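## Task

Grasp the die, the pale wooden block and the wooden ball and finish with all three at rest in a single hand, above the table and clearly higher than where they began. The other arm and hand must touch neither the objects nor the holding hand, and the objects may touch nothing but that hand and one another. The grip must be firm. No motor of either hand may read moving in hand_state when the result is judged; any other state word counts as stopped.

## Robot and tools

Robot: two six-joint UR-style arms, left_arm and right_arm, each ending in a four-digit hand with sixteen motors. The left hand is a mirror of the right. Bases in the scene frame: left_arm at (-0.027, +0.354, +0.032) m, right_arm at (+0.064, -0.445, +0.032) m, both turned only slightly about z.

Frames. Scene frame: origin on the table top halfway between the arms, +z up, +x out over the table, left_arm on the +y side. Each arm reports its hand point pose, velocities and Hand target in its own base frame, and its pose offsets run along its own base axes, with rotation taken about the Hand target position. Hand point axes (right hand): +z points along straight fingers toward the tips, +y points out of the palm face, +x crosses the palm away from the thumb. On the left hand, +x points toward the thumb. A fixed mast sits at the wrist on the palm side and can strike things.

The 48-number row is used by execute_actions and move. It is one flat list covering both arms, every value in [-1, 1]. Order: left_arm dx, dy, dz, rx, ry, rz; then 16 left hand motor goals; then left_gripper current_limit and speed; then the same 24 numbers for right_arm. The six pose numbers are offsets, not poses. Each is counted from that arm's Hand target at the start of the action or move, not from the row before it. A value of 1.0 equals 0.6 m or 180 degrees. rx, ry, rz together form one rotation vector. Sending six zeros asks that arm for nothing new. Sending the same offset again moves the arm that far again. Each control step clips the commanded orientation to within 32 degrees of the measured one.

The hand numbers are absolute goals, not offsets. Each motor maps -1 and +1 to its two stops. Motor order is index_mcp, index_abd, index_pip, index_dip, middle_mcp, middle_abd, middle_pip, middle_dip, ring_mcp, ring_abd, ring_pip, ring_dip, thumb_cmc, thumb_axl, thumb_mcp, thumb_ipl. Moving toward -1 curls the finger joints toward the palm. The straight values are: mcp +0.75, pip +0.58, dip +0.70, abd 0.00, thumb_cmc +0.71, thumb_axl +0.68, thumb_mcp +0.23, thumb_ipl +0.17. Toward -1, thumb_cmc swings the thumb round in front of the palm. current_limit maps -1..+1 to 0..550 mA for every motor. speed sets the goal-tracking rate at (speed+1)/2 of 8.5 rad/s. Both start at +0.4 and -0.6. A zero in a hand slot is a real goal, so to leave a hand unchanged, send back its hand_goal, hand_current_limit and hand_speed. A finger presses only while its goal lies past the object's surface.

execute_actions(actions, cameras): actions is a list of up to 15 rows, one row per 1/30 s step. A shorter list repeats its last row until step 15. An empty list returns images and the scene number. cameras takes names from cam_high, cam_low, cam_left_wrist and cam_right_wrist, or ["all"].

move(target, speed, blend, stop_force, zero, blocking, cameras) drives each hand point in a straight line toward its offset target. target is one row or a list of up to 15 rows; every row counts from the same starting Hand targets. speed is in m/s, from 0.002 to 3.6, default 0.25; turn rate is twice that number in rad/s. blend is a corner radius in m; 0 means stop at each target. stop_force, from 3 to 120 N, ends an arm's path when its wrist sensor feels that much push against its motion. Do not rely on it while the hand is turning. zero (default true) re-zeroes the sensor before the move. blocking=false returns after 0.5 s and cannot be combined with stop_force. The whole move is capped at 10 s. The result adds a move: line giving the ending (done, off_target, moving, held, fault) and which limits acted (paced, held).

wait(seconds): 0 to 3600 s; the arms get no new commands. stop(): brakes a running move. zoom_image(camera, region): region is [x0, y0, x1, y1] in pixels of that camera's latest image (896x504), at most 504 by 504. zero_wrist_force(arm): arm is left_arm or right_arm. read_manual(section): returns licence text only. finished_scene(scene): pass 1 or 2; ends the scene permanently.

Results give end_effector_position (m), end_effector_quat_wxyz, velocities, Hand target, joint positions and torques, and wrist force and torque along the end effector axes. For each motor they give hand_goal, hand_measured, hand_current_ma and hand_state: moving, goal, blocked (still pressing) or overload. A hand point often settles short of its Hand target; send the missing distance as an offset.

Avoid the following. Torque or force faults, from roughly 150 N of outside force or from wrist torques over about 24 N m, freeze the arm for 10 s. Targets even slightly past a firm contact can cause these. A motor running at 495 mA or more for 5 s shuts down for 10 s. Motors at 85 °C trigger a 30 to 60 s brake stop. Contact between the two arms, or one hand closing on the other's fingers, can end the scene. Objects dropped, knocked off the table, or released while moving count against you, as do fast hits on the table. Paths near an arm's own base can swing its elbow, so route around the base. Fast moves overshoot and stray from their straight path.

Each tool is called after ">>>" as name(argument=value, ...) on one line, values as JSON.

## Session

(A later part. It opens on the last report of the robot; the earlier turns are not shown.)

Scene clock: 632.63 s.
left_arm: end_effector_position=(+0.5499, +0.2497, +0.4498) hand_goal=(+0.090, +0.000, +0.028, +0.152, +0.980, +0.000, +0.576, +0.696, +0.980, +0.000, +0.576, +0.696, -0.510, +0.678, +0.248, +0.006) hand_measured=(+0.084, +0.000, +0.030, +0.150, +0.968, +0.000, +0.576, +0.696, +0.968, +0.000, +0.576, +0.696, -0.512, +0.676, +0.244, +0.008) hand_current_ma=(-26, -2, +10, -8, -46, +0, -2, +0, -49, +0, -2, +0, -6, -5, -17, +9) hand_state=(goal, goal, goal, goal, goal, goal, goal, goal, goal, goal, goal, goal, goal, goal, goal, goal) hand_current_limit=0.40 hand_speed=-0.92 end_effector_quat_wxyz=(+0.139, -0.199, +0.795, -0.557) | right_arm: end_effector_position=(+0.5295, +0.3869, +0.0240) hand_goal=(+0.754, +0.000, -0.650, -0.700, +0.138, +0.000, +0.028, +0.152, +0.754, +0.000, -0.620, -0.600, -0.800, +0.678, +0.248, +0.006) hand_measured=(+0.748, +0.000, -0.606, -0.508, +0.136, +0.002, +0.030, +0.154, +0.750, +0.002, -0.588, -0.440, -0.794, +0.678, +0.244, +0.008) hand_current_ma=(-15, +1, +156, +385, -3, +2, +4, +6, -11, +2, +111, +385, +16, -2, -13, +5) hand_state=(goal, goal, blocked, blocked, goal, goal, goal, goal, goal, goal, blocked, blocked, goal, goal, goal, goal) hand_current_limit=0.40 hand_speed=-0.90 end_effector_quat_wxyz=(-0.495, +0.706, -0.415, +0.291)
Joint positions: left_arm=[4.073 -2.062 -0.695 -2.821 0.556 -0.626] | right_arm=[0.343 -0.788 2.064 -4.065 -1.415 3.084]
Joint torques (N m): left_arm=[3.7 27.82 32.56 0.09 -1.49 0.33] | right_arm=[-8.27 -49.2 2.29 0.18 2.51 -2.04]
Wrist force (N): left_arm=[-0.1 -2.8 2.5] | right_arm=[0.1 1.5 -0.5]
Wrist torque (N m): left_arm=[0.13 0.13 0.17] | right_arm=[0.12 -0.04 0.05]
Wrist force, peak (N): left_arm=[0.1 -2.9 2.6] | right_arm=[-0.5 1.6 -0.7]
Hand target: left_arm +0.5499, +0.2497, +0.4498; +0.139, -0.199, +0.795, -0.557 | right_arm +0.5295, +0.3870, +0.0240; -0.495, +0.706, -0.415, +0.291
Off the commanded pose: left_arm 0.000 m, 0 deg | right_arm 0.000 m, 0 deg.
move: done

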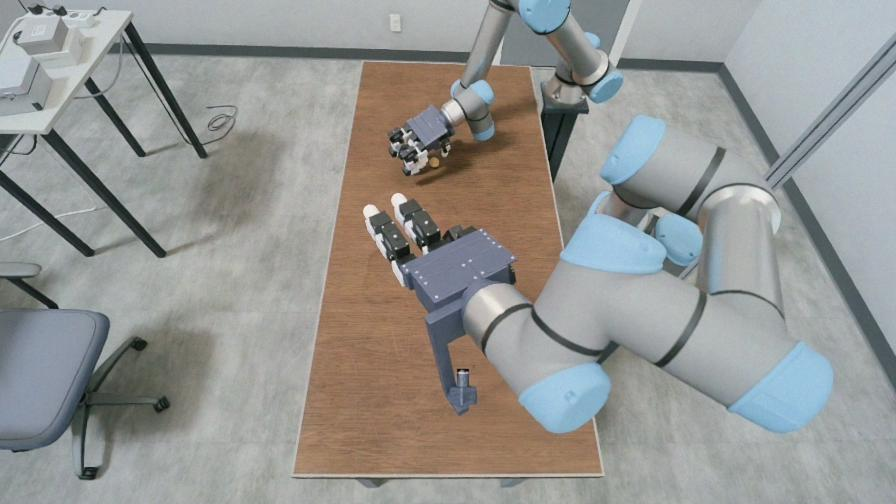

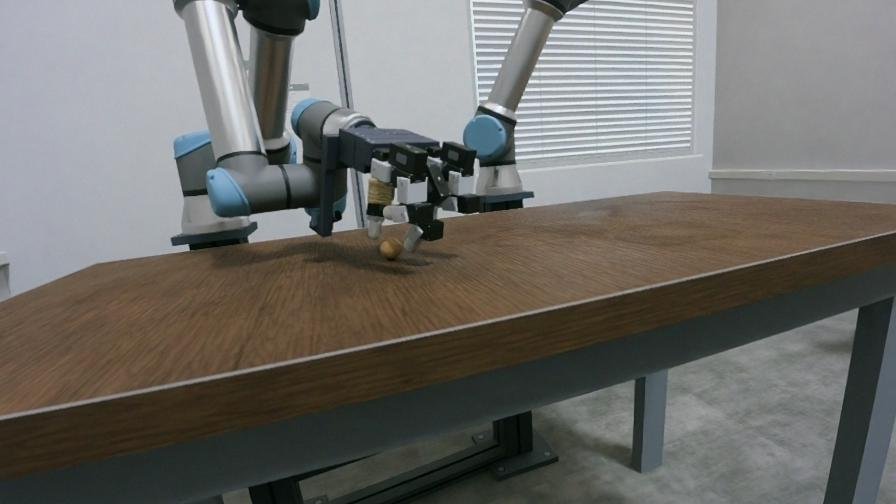

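>>> move(target=[[0,0,0,0,0,0,0.09,0,0.028,0.151,0.98,0,0.576,0.696,0.98,0,0.576,0.696,-0.511,0.678,0.247,0.005,0.4,-0.92,0,0,-0.0217,0,0,0,0.754,0,-0.65,-0.7,0.137,0,0.028,0.151,0.754,0,-0.62,-0.6,-0.8,0.678,0.247,0.005,0.4,-0.9]], speed=0.012, stop_force=4, cameras=["cam_high", "cam_low"])

>>> zoom_image(camera="cam_high", region=[400, 120, 460, 180])

>>> zoom_image(camera="cam_low", region=[340, 190, 440, 270])

Scene clock: 637.83 s.
left_arm: end_effector_position=(+0.5499, +0.2497, +0.4498) hand_goal=(+0.090, +0.000, +0.028, +0.152, +0.980, +0.000, +0.576, +0.696, +0.980, +0.000, +0.576, +0.696, -0.510, +0.678, +0.248, +0.006) hand_measured=(+0.084, +0.000, +0.030, +0.150, +0.968, +0.000, +0.576, +0.696, +0.968, +0.000, +0.576, +0.696, -0.512, +0.676, +0.244, +0.008) hand_current_ma=(-26, -2, +10, -8, -46, +0, -2, +0, -49, +0, -2, +0, -6, -5, -17, +9) hand_state=(goal, goal, goal, goal, goal, goal, goal, goal, goal, goal, goal, goal, goal, goal, goal, goal) hand_current_limit=0.40 hand_speed=-0.92 end_effector_quat_wxyz=(+0.139, -0.199, +0.795, -0.557) | right_arm: end_effector_position=(+0.5295, +0.3870, +0.0110) hand_goal=(+0.754, +0.000, -0.650, -0.700, +0.138, +0.000, +0.028, +0.152, +0.754, +0.000, -0.620, -0.600, -0.800, +0.678, +0.248, +0.006) hand_measured=(+0.748, +0.000, -0.606, -0.508, +0.136, +0.002, +0.030, +0.154, +0.750, +0.002, -0.588, -0.440, -0.794, +0.678, +0.244, +0.008) hand_current_ma=(-15, +1, +156, +385, -3, +2, +4, +6, -11, +2, +111, +385, +16, -2, -13, +5) hand_state=(goal, goal, blocked, blocked, goal, goal, goal, goal, goal, goal, blocked, blocked, goal, goal, goal, goal) hand_current_limit=0.40 hand_speed=-0.90 end_effector_quat_wxyz=(-0.495, +0.706, -0.415, +0.291)
Joint positions: left_arm=[4.073 -2.062 -0.695 -2.821 0.556 -0.626] | right_arm=[0.343 -0.755 2.057 -4.091 -1.415 3.084]
Joint torques (N m): left_arm=[2.82 28.22 31.91 0.07 -0.92 1.55] | right_arm=[-3.89 -48.93 -1.62 0.22 2.01 1.87]
Wrist force (N): left_arm=[0.0 -2.8 2.5] | right_arm=[-0.6 1.2 -0.4]
Wrist torque (N m): left_arm=[0.12 0.10 0.19] | right_arm=[0.08 0.06 -0.02]
Wrist force, peak (N): left_arm=[0.1 -2.9 2.6] | right_arm=[0.0 1.6 -0.9]
Hand target: left_arm +0.5499, +0.2497, +0.4498; +0.139, -0.199, +0.795, -0.557 | right_arm +0.5295, +0.3870, +0.0110; -0.495, +0.706, -0.415, +0.291
Off the commanded pose: left_arm 0.000 m, 0 deg | right_arm 0.000 m, 0 deg.
move: done

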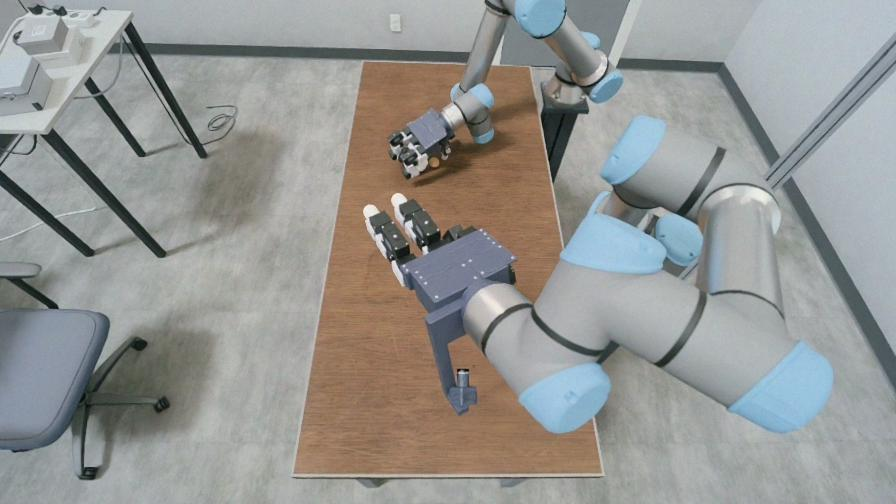

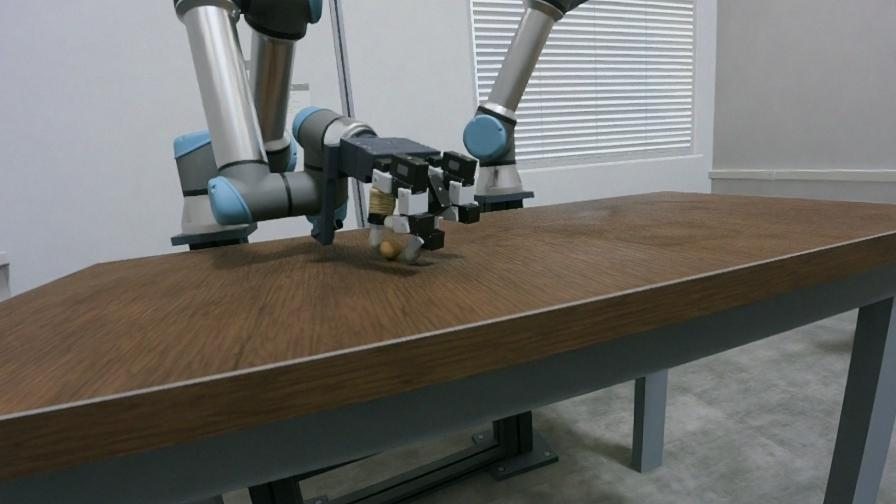

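Scaled by 8.400 from the camera's image (finer frame: 1280x720).

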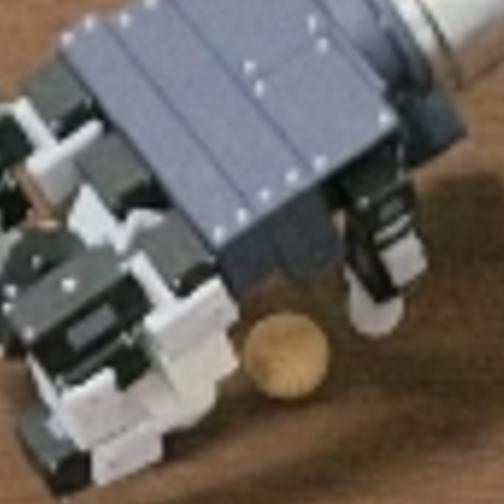

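Scaled by 5.040 from the camera's image (finer frame: 1280x720).

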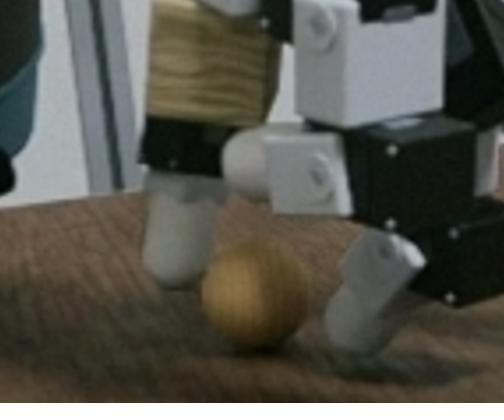

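>>> move(target=[[0,0,0,0,0,0,0.09,0,0.028,0.151,0.98,0,0.576,0.696,0.98,0,0.576,0.696,-0.511,0.678,0.247,0.005,0.4,-0.92,-0.0031,-0.0047,0,0,0,0,0.754,0,-0.65,-0.7,0.137,0,0.028,0.151,0.754,0,-0.62,-0.6,-0.8,0.678,0.247,0.005,0.4,-0.9]], speed=0.02)

>>> move(target=[[0,0,0,0,0,0,0.09,0,0.028,0.151,0.98,0,0.576,0.696,0.98,0,0.576,0.696,-0.511,0.678,0.247,0.005,0.4,-0.92,0,0,0,0,0,0,0.754,0,-0.65,-0.7,-0.1,0,0.028,0.151,0.754,0,-0.62,-0.6,-0.8,0.678,0.03,0.005,0.4,-0.92]], speed=0.02, cameras=["cam_high", "cam_low"])

>>> zoom_image(camera="cam_high", region=[400, 120, 460, 180])

>>> zoom_image(camera="cam_low", region=[340, 190, 440, 270])

Scene clock: 644.03 s.
left_arm: end_effector_position=(+0.5499, +0.2497, +0.4498) hand_goal=(+0.090, +0.000, +0.028, +0.152, +0.980, +0.000, +0.576, +0.696, +0.980, +0.000, +0.576, +0.696, -0.510, +0.678, +0.248, +0.006) hand_measured=(+0.084, +0.000, +0.030, +0.150, +0.968, +0.000, +0.576, +0.696, +0.968, +0.000, +0.576, +0.696, -0.512, +0.676, +0.244, +0.008) hand_current_ma=(-26, -2, +10, -8, -46, +0, -2, +0, -49, +0, -2, +0, -6, -5, -17, +9) hand_state=(goal, goal, goal, goal, goal, goal, goal, goal, goal, goal, goal, goal, goal, goal, goal, goal) hand_current_limit=0.40 hand_speed=-0.92 end_effector_quat_wxyz=(+0.139, -0.199, +0.795, -0.557) | right_arm: end_effector_position=(+0.5276, +0.3841, +0.0111) hand_goal=(+0.754, +0.000, -0.650, -0.700, +0.138, +0.000, +0.028, +0.152, +0.754, +0.000, -0.620, -0.600, -0.800, +0.678, +0.248, +0.006) hand_measured=(+0.748, +0.000, -0.606, -0.508, +0.136, +0.002, +0.030, +0.154, +0.750, +0.002, -0.588, -0.440, -0.794, +0.678, +0.244, +0.008) hand_current_ma=(-15, +1, +156, +385, -3, +2, +4, +6, -11, +2, +111, +385, +16, -2, -13, +5) hand_state=(goal, goal, blocked, blocked, goal, goal, goal, goal, goal, goal, blocked, blocked, goal, goal, goal, goal) hand_current_limit=0.40 hand_speed=-0.90 end_effector_quat_wxyz=(-0.495, +0.706, -0.414, +0.291)
Joint positions: left_arm=[4.073 -2.062 -0.695 -2.821 0.556 -0.626] | right_arm=[0.338 -0.757 2.066 -4.098 -1.411 3.082]
Joint torques (N m): left_arm=[4.49 27.79 31.2 0.44 -0.23 2.37] | right_arm=[5.42 -35.13 -19.08 0.16 -2.03 -1.8]
Wrist force (N): left_arm=[0.0 -2.8 2.4] | right_arm=[-0.2 1.1 -0.2]
Wrist torque (N m): left_arm=[0.14 0.12 0.18] | right_arm=[0.05 0.00 0.07]
Wrist force, peak (N): left_arm=[-0.1 -2.8 2.7] | right_arm=[-0.3 1.8 -0.4]
Hand target: left_arm +0.5499, +0.2497, +0.4498; +0.139, -0.199, +0.795, -0.557 | right_arm +0.5276, +0.3841, +0.0110; -0.495, +0.706, -0.415, +0.291
Off the commanded pose: left_arm 0.000 m, 0 deg | right_arm 0.000 m, 0 deg.
move: done

Scene clock: 645.07 s.
left_arm: end_effector_position=(+0.5499, +0.2497, +0.4498) hand_goal=(+0.090, +0.000, +0.028, +0.152, +0.980, +0.000, +0.576, +0.696, +0.980, +0.000, +0.576, +0.696, -0.510, +0.678, +0.248, +0.006) hand_measured=(+0.084, +0.000, +0.030, +0.150, +0.968, +0.000, +0.576, +0.696, +0.968, +0.000, +0.576, +0.696, -0.512, +0.676, +0.244, +0.008) hand_current_ma=(-26, -2, +10, -8, -46, +0, -2, +0, -49, +0, -2, +0, -6, -5, -17, +9) hand_state=(goal, goal, goal, goal, goal, goal, goal, goal, goal, goal, goal, goal, goal, goal, goal, goal) hand_current_limit=0.40 hand_speed=-0.92 end_effector_quat_wxyz=(+0.139, -0.199, +0.795, -0.557) | right_arm: end_effector_position=(+0.5276, +0.3841, +0.0110) hand_goal=(+0.754, +0.000, -0.650, -0.700, -0.100, +0.000, +0.028, +0.152, +0.754, +0.000, -0.620, -0.600, -0.800, +0.678, +0.030, +0.006) hand_measured=(+0.748, +0.000, -0.606, -0.508, -0.006, +0.000, +0.040, +0.154, +0.750, +0.002, -0.588, -0.440, -0.798, +0.678, +0.124, +0.022) hand_current_ma=(-15, +1, +156, +385, +385, +1, +35, +5, -11, +2, +111, +385, +6, -2, +384, +69) hand_state=(goal, goal, blocked, blocked, blocked, goal, goal, goal, goal, goal, blocked, blocked, goal, goal, blocked, goal) hand_current_limit=0.40 hand_speed=-0.92 end_effector_quat_wxyz=(-0.495, +0.706, -0.415, +0.291)
Joint positions: left_arm=[4.073 -2.062 -0.695 -2.821 0.556 -0.626] | right_arm=[0.338 -0.757 2.066 -4.098 -1.411 3.082]
Joint torques (N m): left_arm=[3.78 29.03 31.71 0.24 -0.24 2.63] | right_arm=[5.45 -32.81 -17.23 0.09 -2.35 2.65]
Wrist force (N): left_arm=[-0.1 -2.7 2.5] | right_arm=[-0.5 -3.2 -1.6]
Wrist torque (N m): left_arm=[0.14 0.12 0.18] | right_arm=[-0.21 0.08 -0.05]
Wrist force, peak (N): left_arm=[0.0 -2.7 2.6] | right_arm=[-0.1 -3.2 -1.7]
Hand target: left_arm +0.5499, +0.2497, +0.4498; +0.139, -0.199, +0.795, -0.557 | right_arm +0.5276, +0.3841, +0.0110; -0.495, +0.706, -0.415, +0.291
Off the commanded pose: left_arm 0.000 m, 0 deg | right_arm 0.000 m, 0 deg.
move: done

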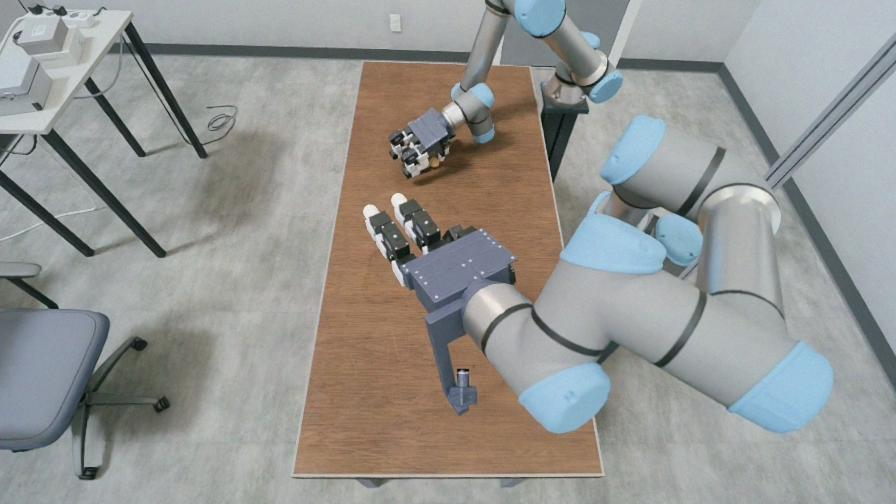

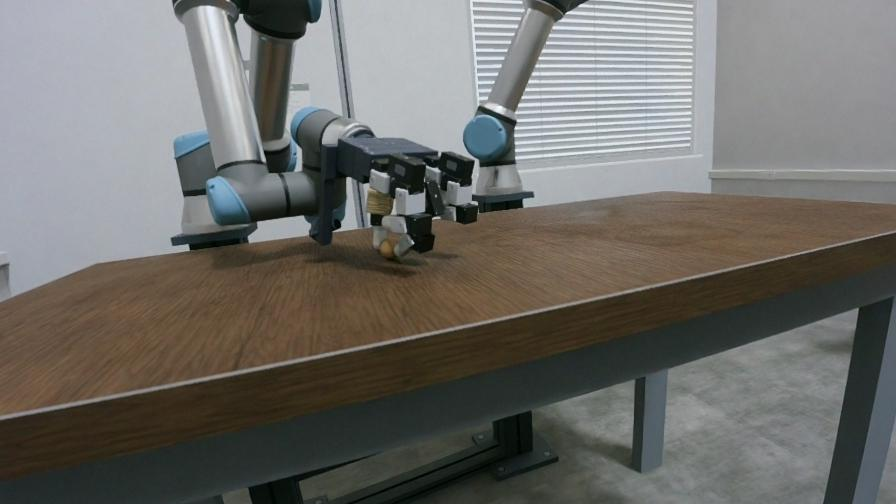

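Scaled by 8.400 from the camera's image (finer frame: 1280x720).

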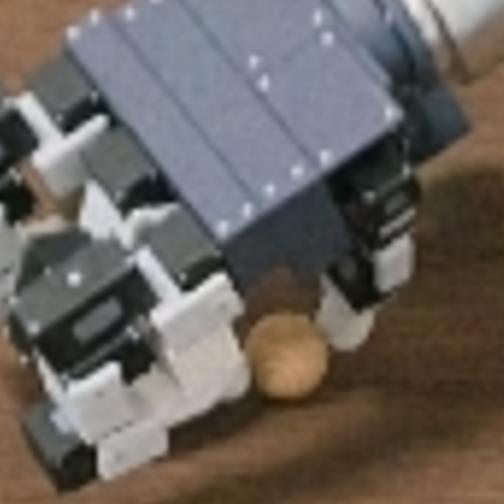

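Scaled by 5.040 from the camera's image (finer frame: 1280x720).

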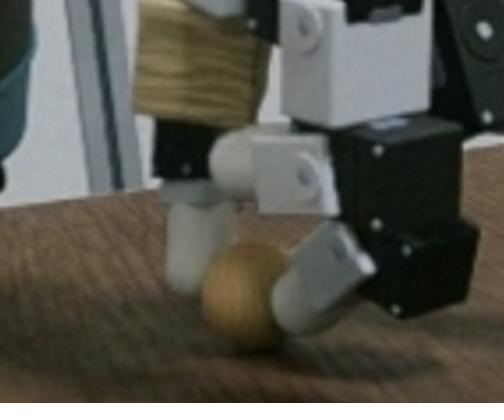

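>>> move(target=[[0,0,0,0,0,0,0.09,0,0.028,0.151,0.98,0,0.576,0.696,0.98,0,0.576,0.696,-0.511,0.678,0.247,0.005,0.4,-0.92,0,0,0.0833,0,0,0,0.754,0,-0.65,-0.7,-0.1,0,0.028,0.151,0.754,0,-0.62,-0.6,-0.8,0.678,0.03,0.005,0.4,-0.92]], speed=0.03, cameras=["cam_high", "cam_low", "cam_right_wrist"])

>>> zoom_image(camera="cam_low", region=[340, 150, 440, 270])

Scene clock: 648.57 s.
left_arm: end_effector_position=(+0.5499, +0.2497, +0.4498) hand_goal=(+0.090, +0.000, +0.028, +0.152, +0.980, +0.000, +0.576, +0.696, +0.980, +0.000, +0.576, +0.696, -0.510, +0.678, +0.248, +0.006) hand_measured=(+0.084, +0.000, +0.030, +0.150, +0.968, +0.000, +0.576, +0.696, +0.968, +0.000, +0.576, +0.696, -0.512, +0.676, +0.244, +0.008) hand_current_ma=(-26, -2, +10, -8, -46, +0, -2, +0, -49, +0, -2, +0, -6, -5, -17, +9) hand_state=(goal, goal, goal, goal, goal, goal, goal, goal, goal, goal, goal, goal, goal, goal, goal, goal) hand_current_limit=0.40 hand_speed=-0.92 end_effector_quat_wxyz=(+0.139, -0.199, +0.795, -0.557) | right_arm: end_effector_position=(+0.5276, +0.3841, +0.0609) hand_goal=(+0.754, +0.000, -0.650, -0.700, -0.100, +0.000, +0.028, +0.152, +0.754, +0.000, -0.620, -0.600, -0.800, +0.678, +0.030, +0.006) hand_measured=(+0.748, +0.000, -0.606, -0.508, -0.006, +0.000, +0.058, +0.164, +0.750, +0.002, -0.588, -0.440, -0.792, +0.678, +0.110, +0.024) hand_current_ma=(-15, +1, +156, +385, +385, +1, +98, +32, -11, +2, +111, +385, +23, +1, +385, +81) hand_state=(goal, goal, blocked, blocked, blocked, goal, blocked, goal, goal, goal, blocked, blocked, goal, goal, blocked, goal) hand_current_limit=0.40 hand_speed=-0.92 end_effector_quat_wxyz=(-0.495, +0.706, -0.415, +0.291) end_effector_velocity=(+0.001, -0.001, +0.000) end_effector_angular_velocity=(+0.001, -0.005, -0.002)
Joint positions: left_arm=[4.073 -2.062 -0.695 -2.821 0.556 -0.626] | right_arm=[0.338 -0.885 2.087 -3.991 -1.411 3.082]
Joint velocities: left_arm=[within noise] | right_arm=[-0.002 0.002 0 -0.006 0 0]
Joint torques (N m): left_arm=[3.74 28.65 32.13 0.09 0.29 2.66] | right_arm=[3.35 -30.76 -5.69 -5.49 -2.35 1.88]
Wrist force (N): left_arm=[0.0 -2.6 2.4] | right_arm=[-0.6 1.7 -0.4]
Wrist torque (N m): left_arm=[0.16 0.11 0.18] | right_arm=[0.14 0.06 0.05]
Wrist force, peak (N): left_arm=[-0.1 -3.0 2.6] | right_arm=[-0.2 -3.8 -1.7]
Hand target: left_arm +0.5499, +0.2497, +0.4498; +0.139, -0.199, +0.795, -0.557 | right_arm +0.5276, +0.3841, +0.0609; -0.495, +0.706, -0.415, +0.291
Off the commanded pose: left_arm 0.000 m, 0 deg | right_arm 0.000 m, 0 deg.
move: done

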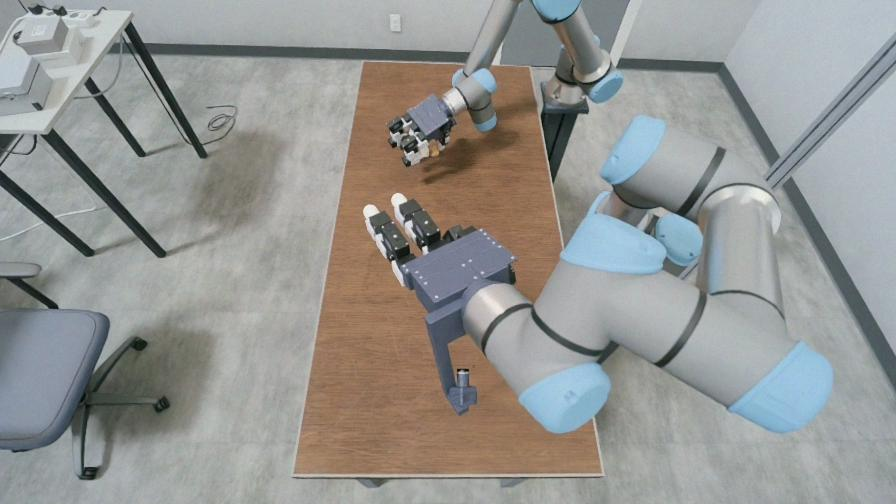

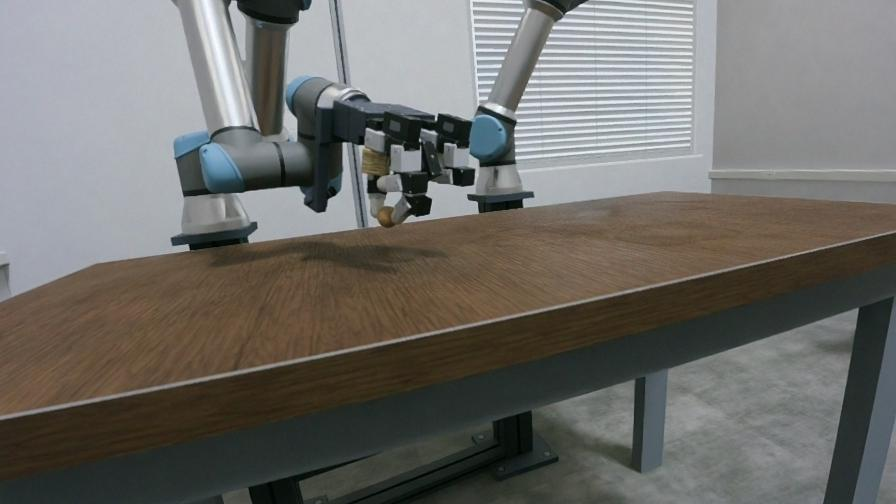

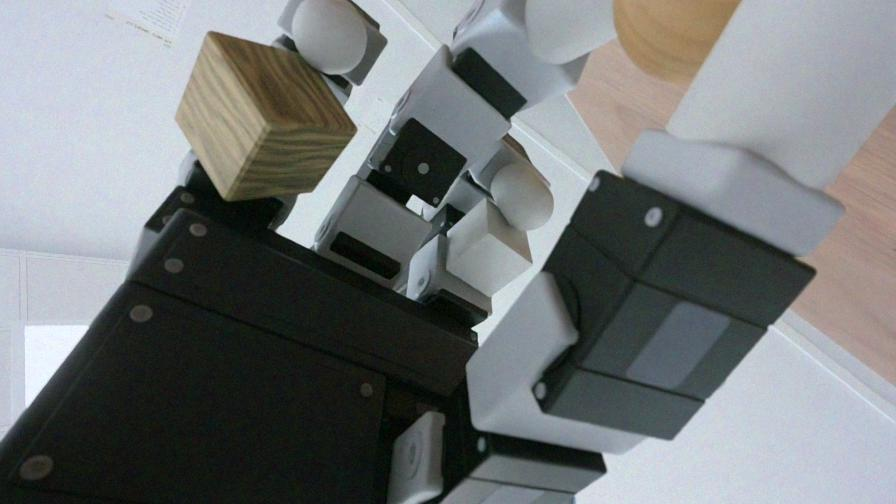

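Scaled by 4.200 from the camera's image (finer frame: 1280x720).

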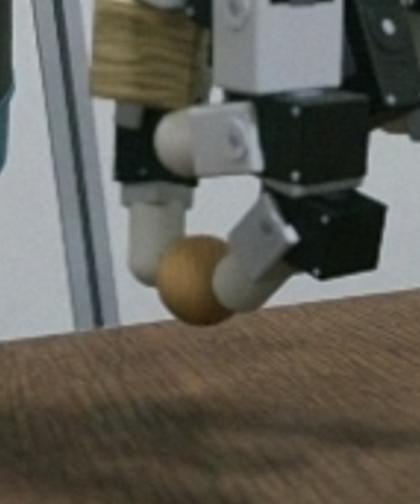

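>>> move(target=[[0,0,0,0,0,0,0.09,0,0.028,0.151,0.98,0,0.576,0.696,0.98,0,0.576,0.696,-0.511,0.678,0.247,0.005,0.4,-0.92,0,0,0.4,0,0,0,0.754,0,-0.65,-0.7,-0.1,0,0.028,0.151,0.754,0,-0.62,-0.6,-0.8,0.678,0.03,0.005,0.4,-0.92]], speed=0.08, cameras=["cam_high", "cam_low", "cam_right_wrist"])

>>> wait(seconds=1, cameras=["cam_low"])

Scene clock: 652.83 s.
left_arm: end_effector_position=(+0.5499, +0.2497, +0.4498) hand_goal=(+0.090, +0.000, +0.028, +0.152, +0.980, +0.000, +0.576, +0.696, +0.980, +0.000, +0.576, +0.696, -0.510, +0.678, +0.248, +0.006) hand_measured=(+0.084, +0.000, +0.030, +0.150, +0.968, +0.000, +0.576, +0.696, +0.968, +0.000, +0.576, +0.696, -0.512, +0.676, +0.244, +0.008) hand_current_ma=(-26, -2, +10, -8, -46, +0, -2, +0, -49, +0, -2, +0, -6, -5, -17, +9) hand_state=(goal, goal, goal, goal, goal, goal, goal, goal, goal, goal, goal, goal, goal, goal, goal, goal) hand_current_limit=0.40 hand_speed=-0.92 end_effector_quat_wxyz=(+0.139, -0.199, +0.795, -0.557) | right_arm: end_effector_position=(+0.5277, +0.3842, +0.3010) hand_goal=(+0.754, +0.000, -0.650, -0.700, -0.100, +0.000, +0.028, +0.152, +0.754, +0.000, -0.620, -0.600, -0.800, +0.678, +0.030, +0.006) hand_measured=(+0.748, +0.000, -0.606, -0.508, -0.006, +0.000, +0.058, +0.164, +0.750, +0.002, -0.588, -0.440, -0.792, +0.678, +0.108, +0.024) hand_current_ma=(-16, +1, +157, +385, +385, +1, +98, +33, -11, +2, +111, +385, +23, +1, +385, +81) hand_state=(goal, goal, blocked, blocked, blocked, goal, blocked, goal, goal, goal, blocked, blocked, goal, goal, blocked, goal) hand_current_limit=0.40 hand_speed=-0.92 end_effector_quat_wxyz=(-0.495, +0.706, -0.415, +0.291)
Joint positions: left_arm=[4.073 -2.062 -0.695 -2.821 0.556 -0.626] | right_arm=[0.338 -1.377 1.954 -3.366 -1.411 3.082]
Joint torques (N m): left_arm=[3.33 28.84 32.89 0.4 0.65 2.73] | right_arm=[-1.09 -28.29 -10.03 -3.65 1.82 0.43]
Wrist force (N): left_arm=[0.1 -2.8 2.4] | right_arm=[-0.6 1.6 -0.3]
Wrist torque (N m): left_arm=[0.13 0.11 0.19] | right_arm=[0.12 0.08 0.06]
Wrist force, peak (N): left_arm=[0.0 -3.0 2.6] | right_arm=[-0.3 3.0 -0.1]
Hand target: left_arm +0.5499, +0.2497, +0.4498; +0.139, -0.199, +0.795, -0.557 | right_arm +0.5276, +0.3841, +0.3009; -0.495, +0.706, -0.415, +0.291
Off the commanded pose: left_arm 0.000 m, 0 deg | right_arm 0.000 m, 0 deg.
move: done

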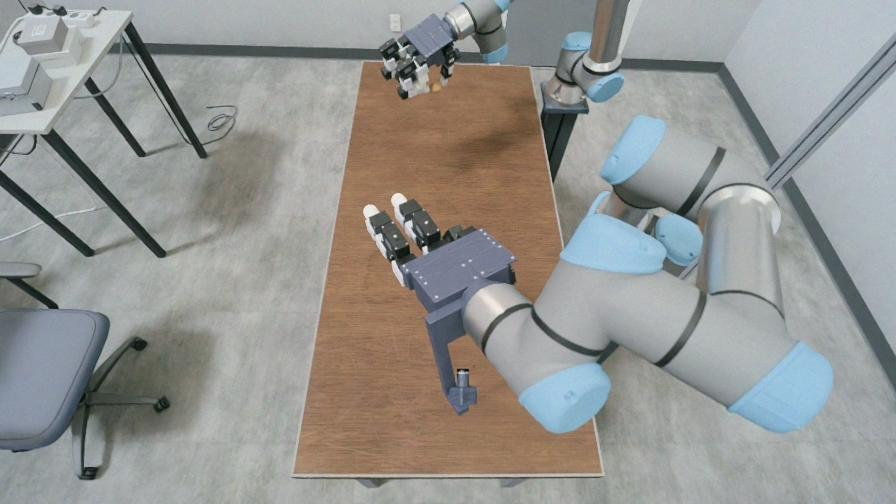

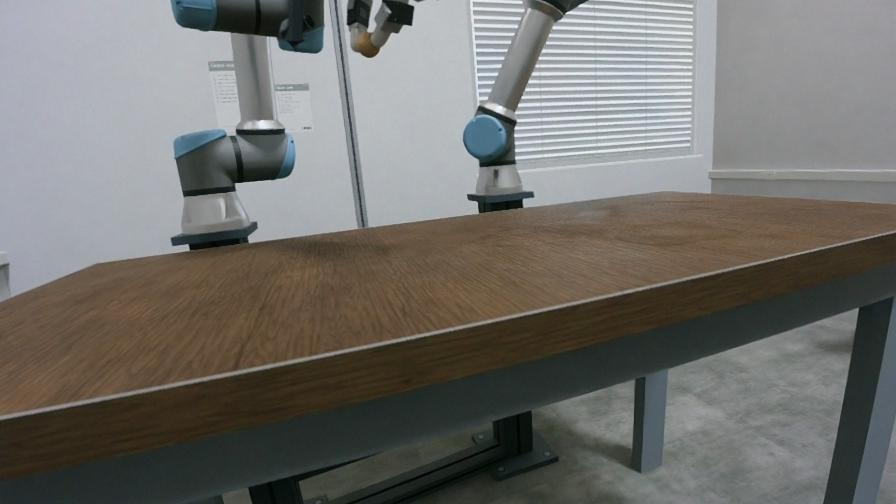

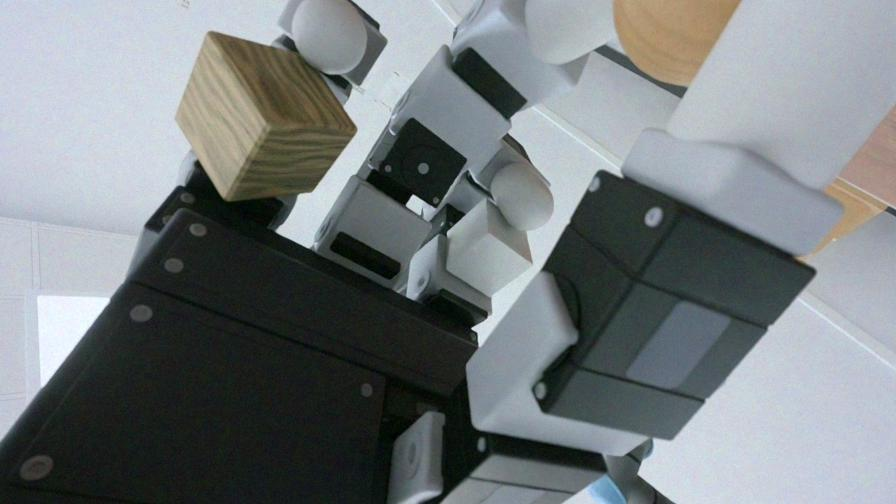

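Scene clock: 653.83 s.
left_arm: end_effector_position=(+0.5499, +0.2497, +0.4498) hand_goal=(+0.090, +0.000, +0.028, +0.152, +0.980, +0.000, +0.576, +0.696, +0.980, +0.000, +0.576, +0.696, -0.510, +0.678, +0.248, +0.006) hand_measured=(+0.084, +0.000, +0.030, +0.150, +0.968, +0.000, +0.576, +0.696, +0.968, +0.000, +0.576, +0.696, -0.512, +0.676, +0.244, +0.008) hand_current_ma=(-26, -2, +10, -8, -46, +0, -2, +0, -49, +0, -2, +0, -6, -5, -17, +9) hand_state=(goal, goal, goal, goal, goal, goal, goal, goal, goal, goal, goal, goal, goal, goal, goal, goal) hand_current_limit=0.40 hand_speed=-0.92 end_effector_quat_wxyz=(+0.139, -0.199, +0.795, -0.557) | right_arm: end_effector_position=(+0.5276, +0.3841, +0.3009) hand_goal=(+0.754, +0.000, -0.650, -0.700, -0.100, +0.000, +0.028, +0.152, +0.754, +0.000, -0.620, -0.600, -0.800, +0.678, +0.030, +0.006) hand_measured=(+0.748, +0.000, -0.606, -0.508, -0.006, +0.000, +0.058, +0.164, +0.750, +0.002, -0.588, -0.440, -0.792, +0.678, +0.108, +0.024) hand_current_ma=(-16, +1, +157, +385, +385, +1, +98, +33, -11, +2, +111, +385, +23, +1, +385, +81) hand_state=(goal, goal, blocked, blocked, blocked, goal, blocked, goal, goal, goal, blocked, blocked, goal, goal, blocked, goal) hand_current_limit=0.40 hand_speed=-0.92 end_effector_quat_wxyz=(-0.495, +0.706, -0.415, +0.291)
Joint positions: left_arm=[4.073 -2.062 -0.695 -2.821 0.556 -0.626] | right_arm=[0.338 -1.377 1.954 -3.366 -1.411 3.082]
Joint torques (N m): left_arm=[4.44 30.04 32.18 0.18 0.96 2.64] | right_arm=[-5.6 -28.12 -9.65 0.19 2.59 -2.79]
Wrist force (N): left_arm=[-0.1 -2.9 2.5] | right_arm=[-0.8 1.4 -0.7]
Wrist torque (N m): left_arm=[0.11 0.12 0.18] | right_arm=[0.13 0.13 0.04]
Wrist force, peak (N): left_arm=[-0.1 -2.8 2.7] | right_arm=[-0.8 1.7 -0.7]
Hand target: left_arm +0.5499, +0.2497, +0.4498; +0.139, -0.199, +0.795, -0.557 | right_arm +0.5276, +0.3841, +0.3009; -0.495, +0.706, -0.415, +0.291
Off the commanded pose: left_arm 0.000 m, 0 deg | right_arm 0.000 m, 0 deg.
wait: 1.00 s; at rest by 0.17 s

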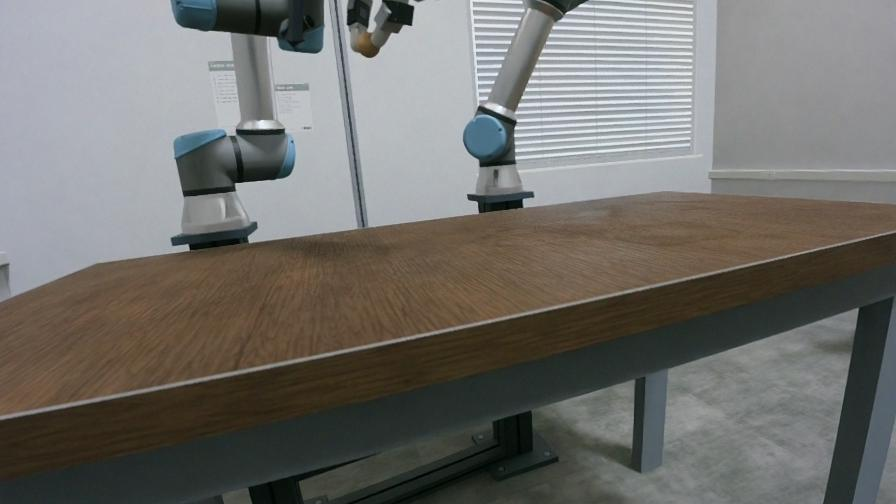

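>>> finished_scene(scene=1)

The scene is finished: the task was done.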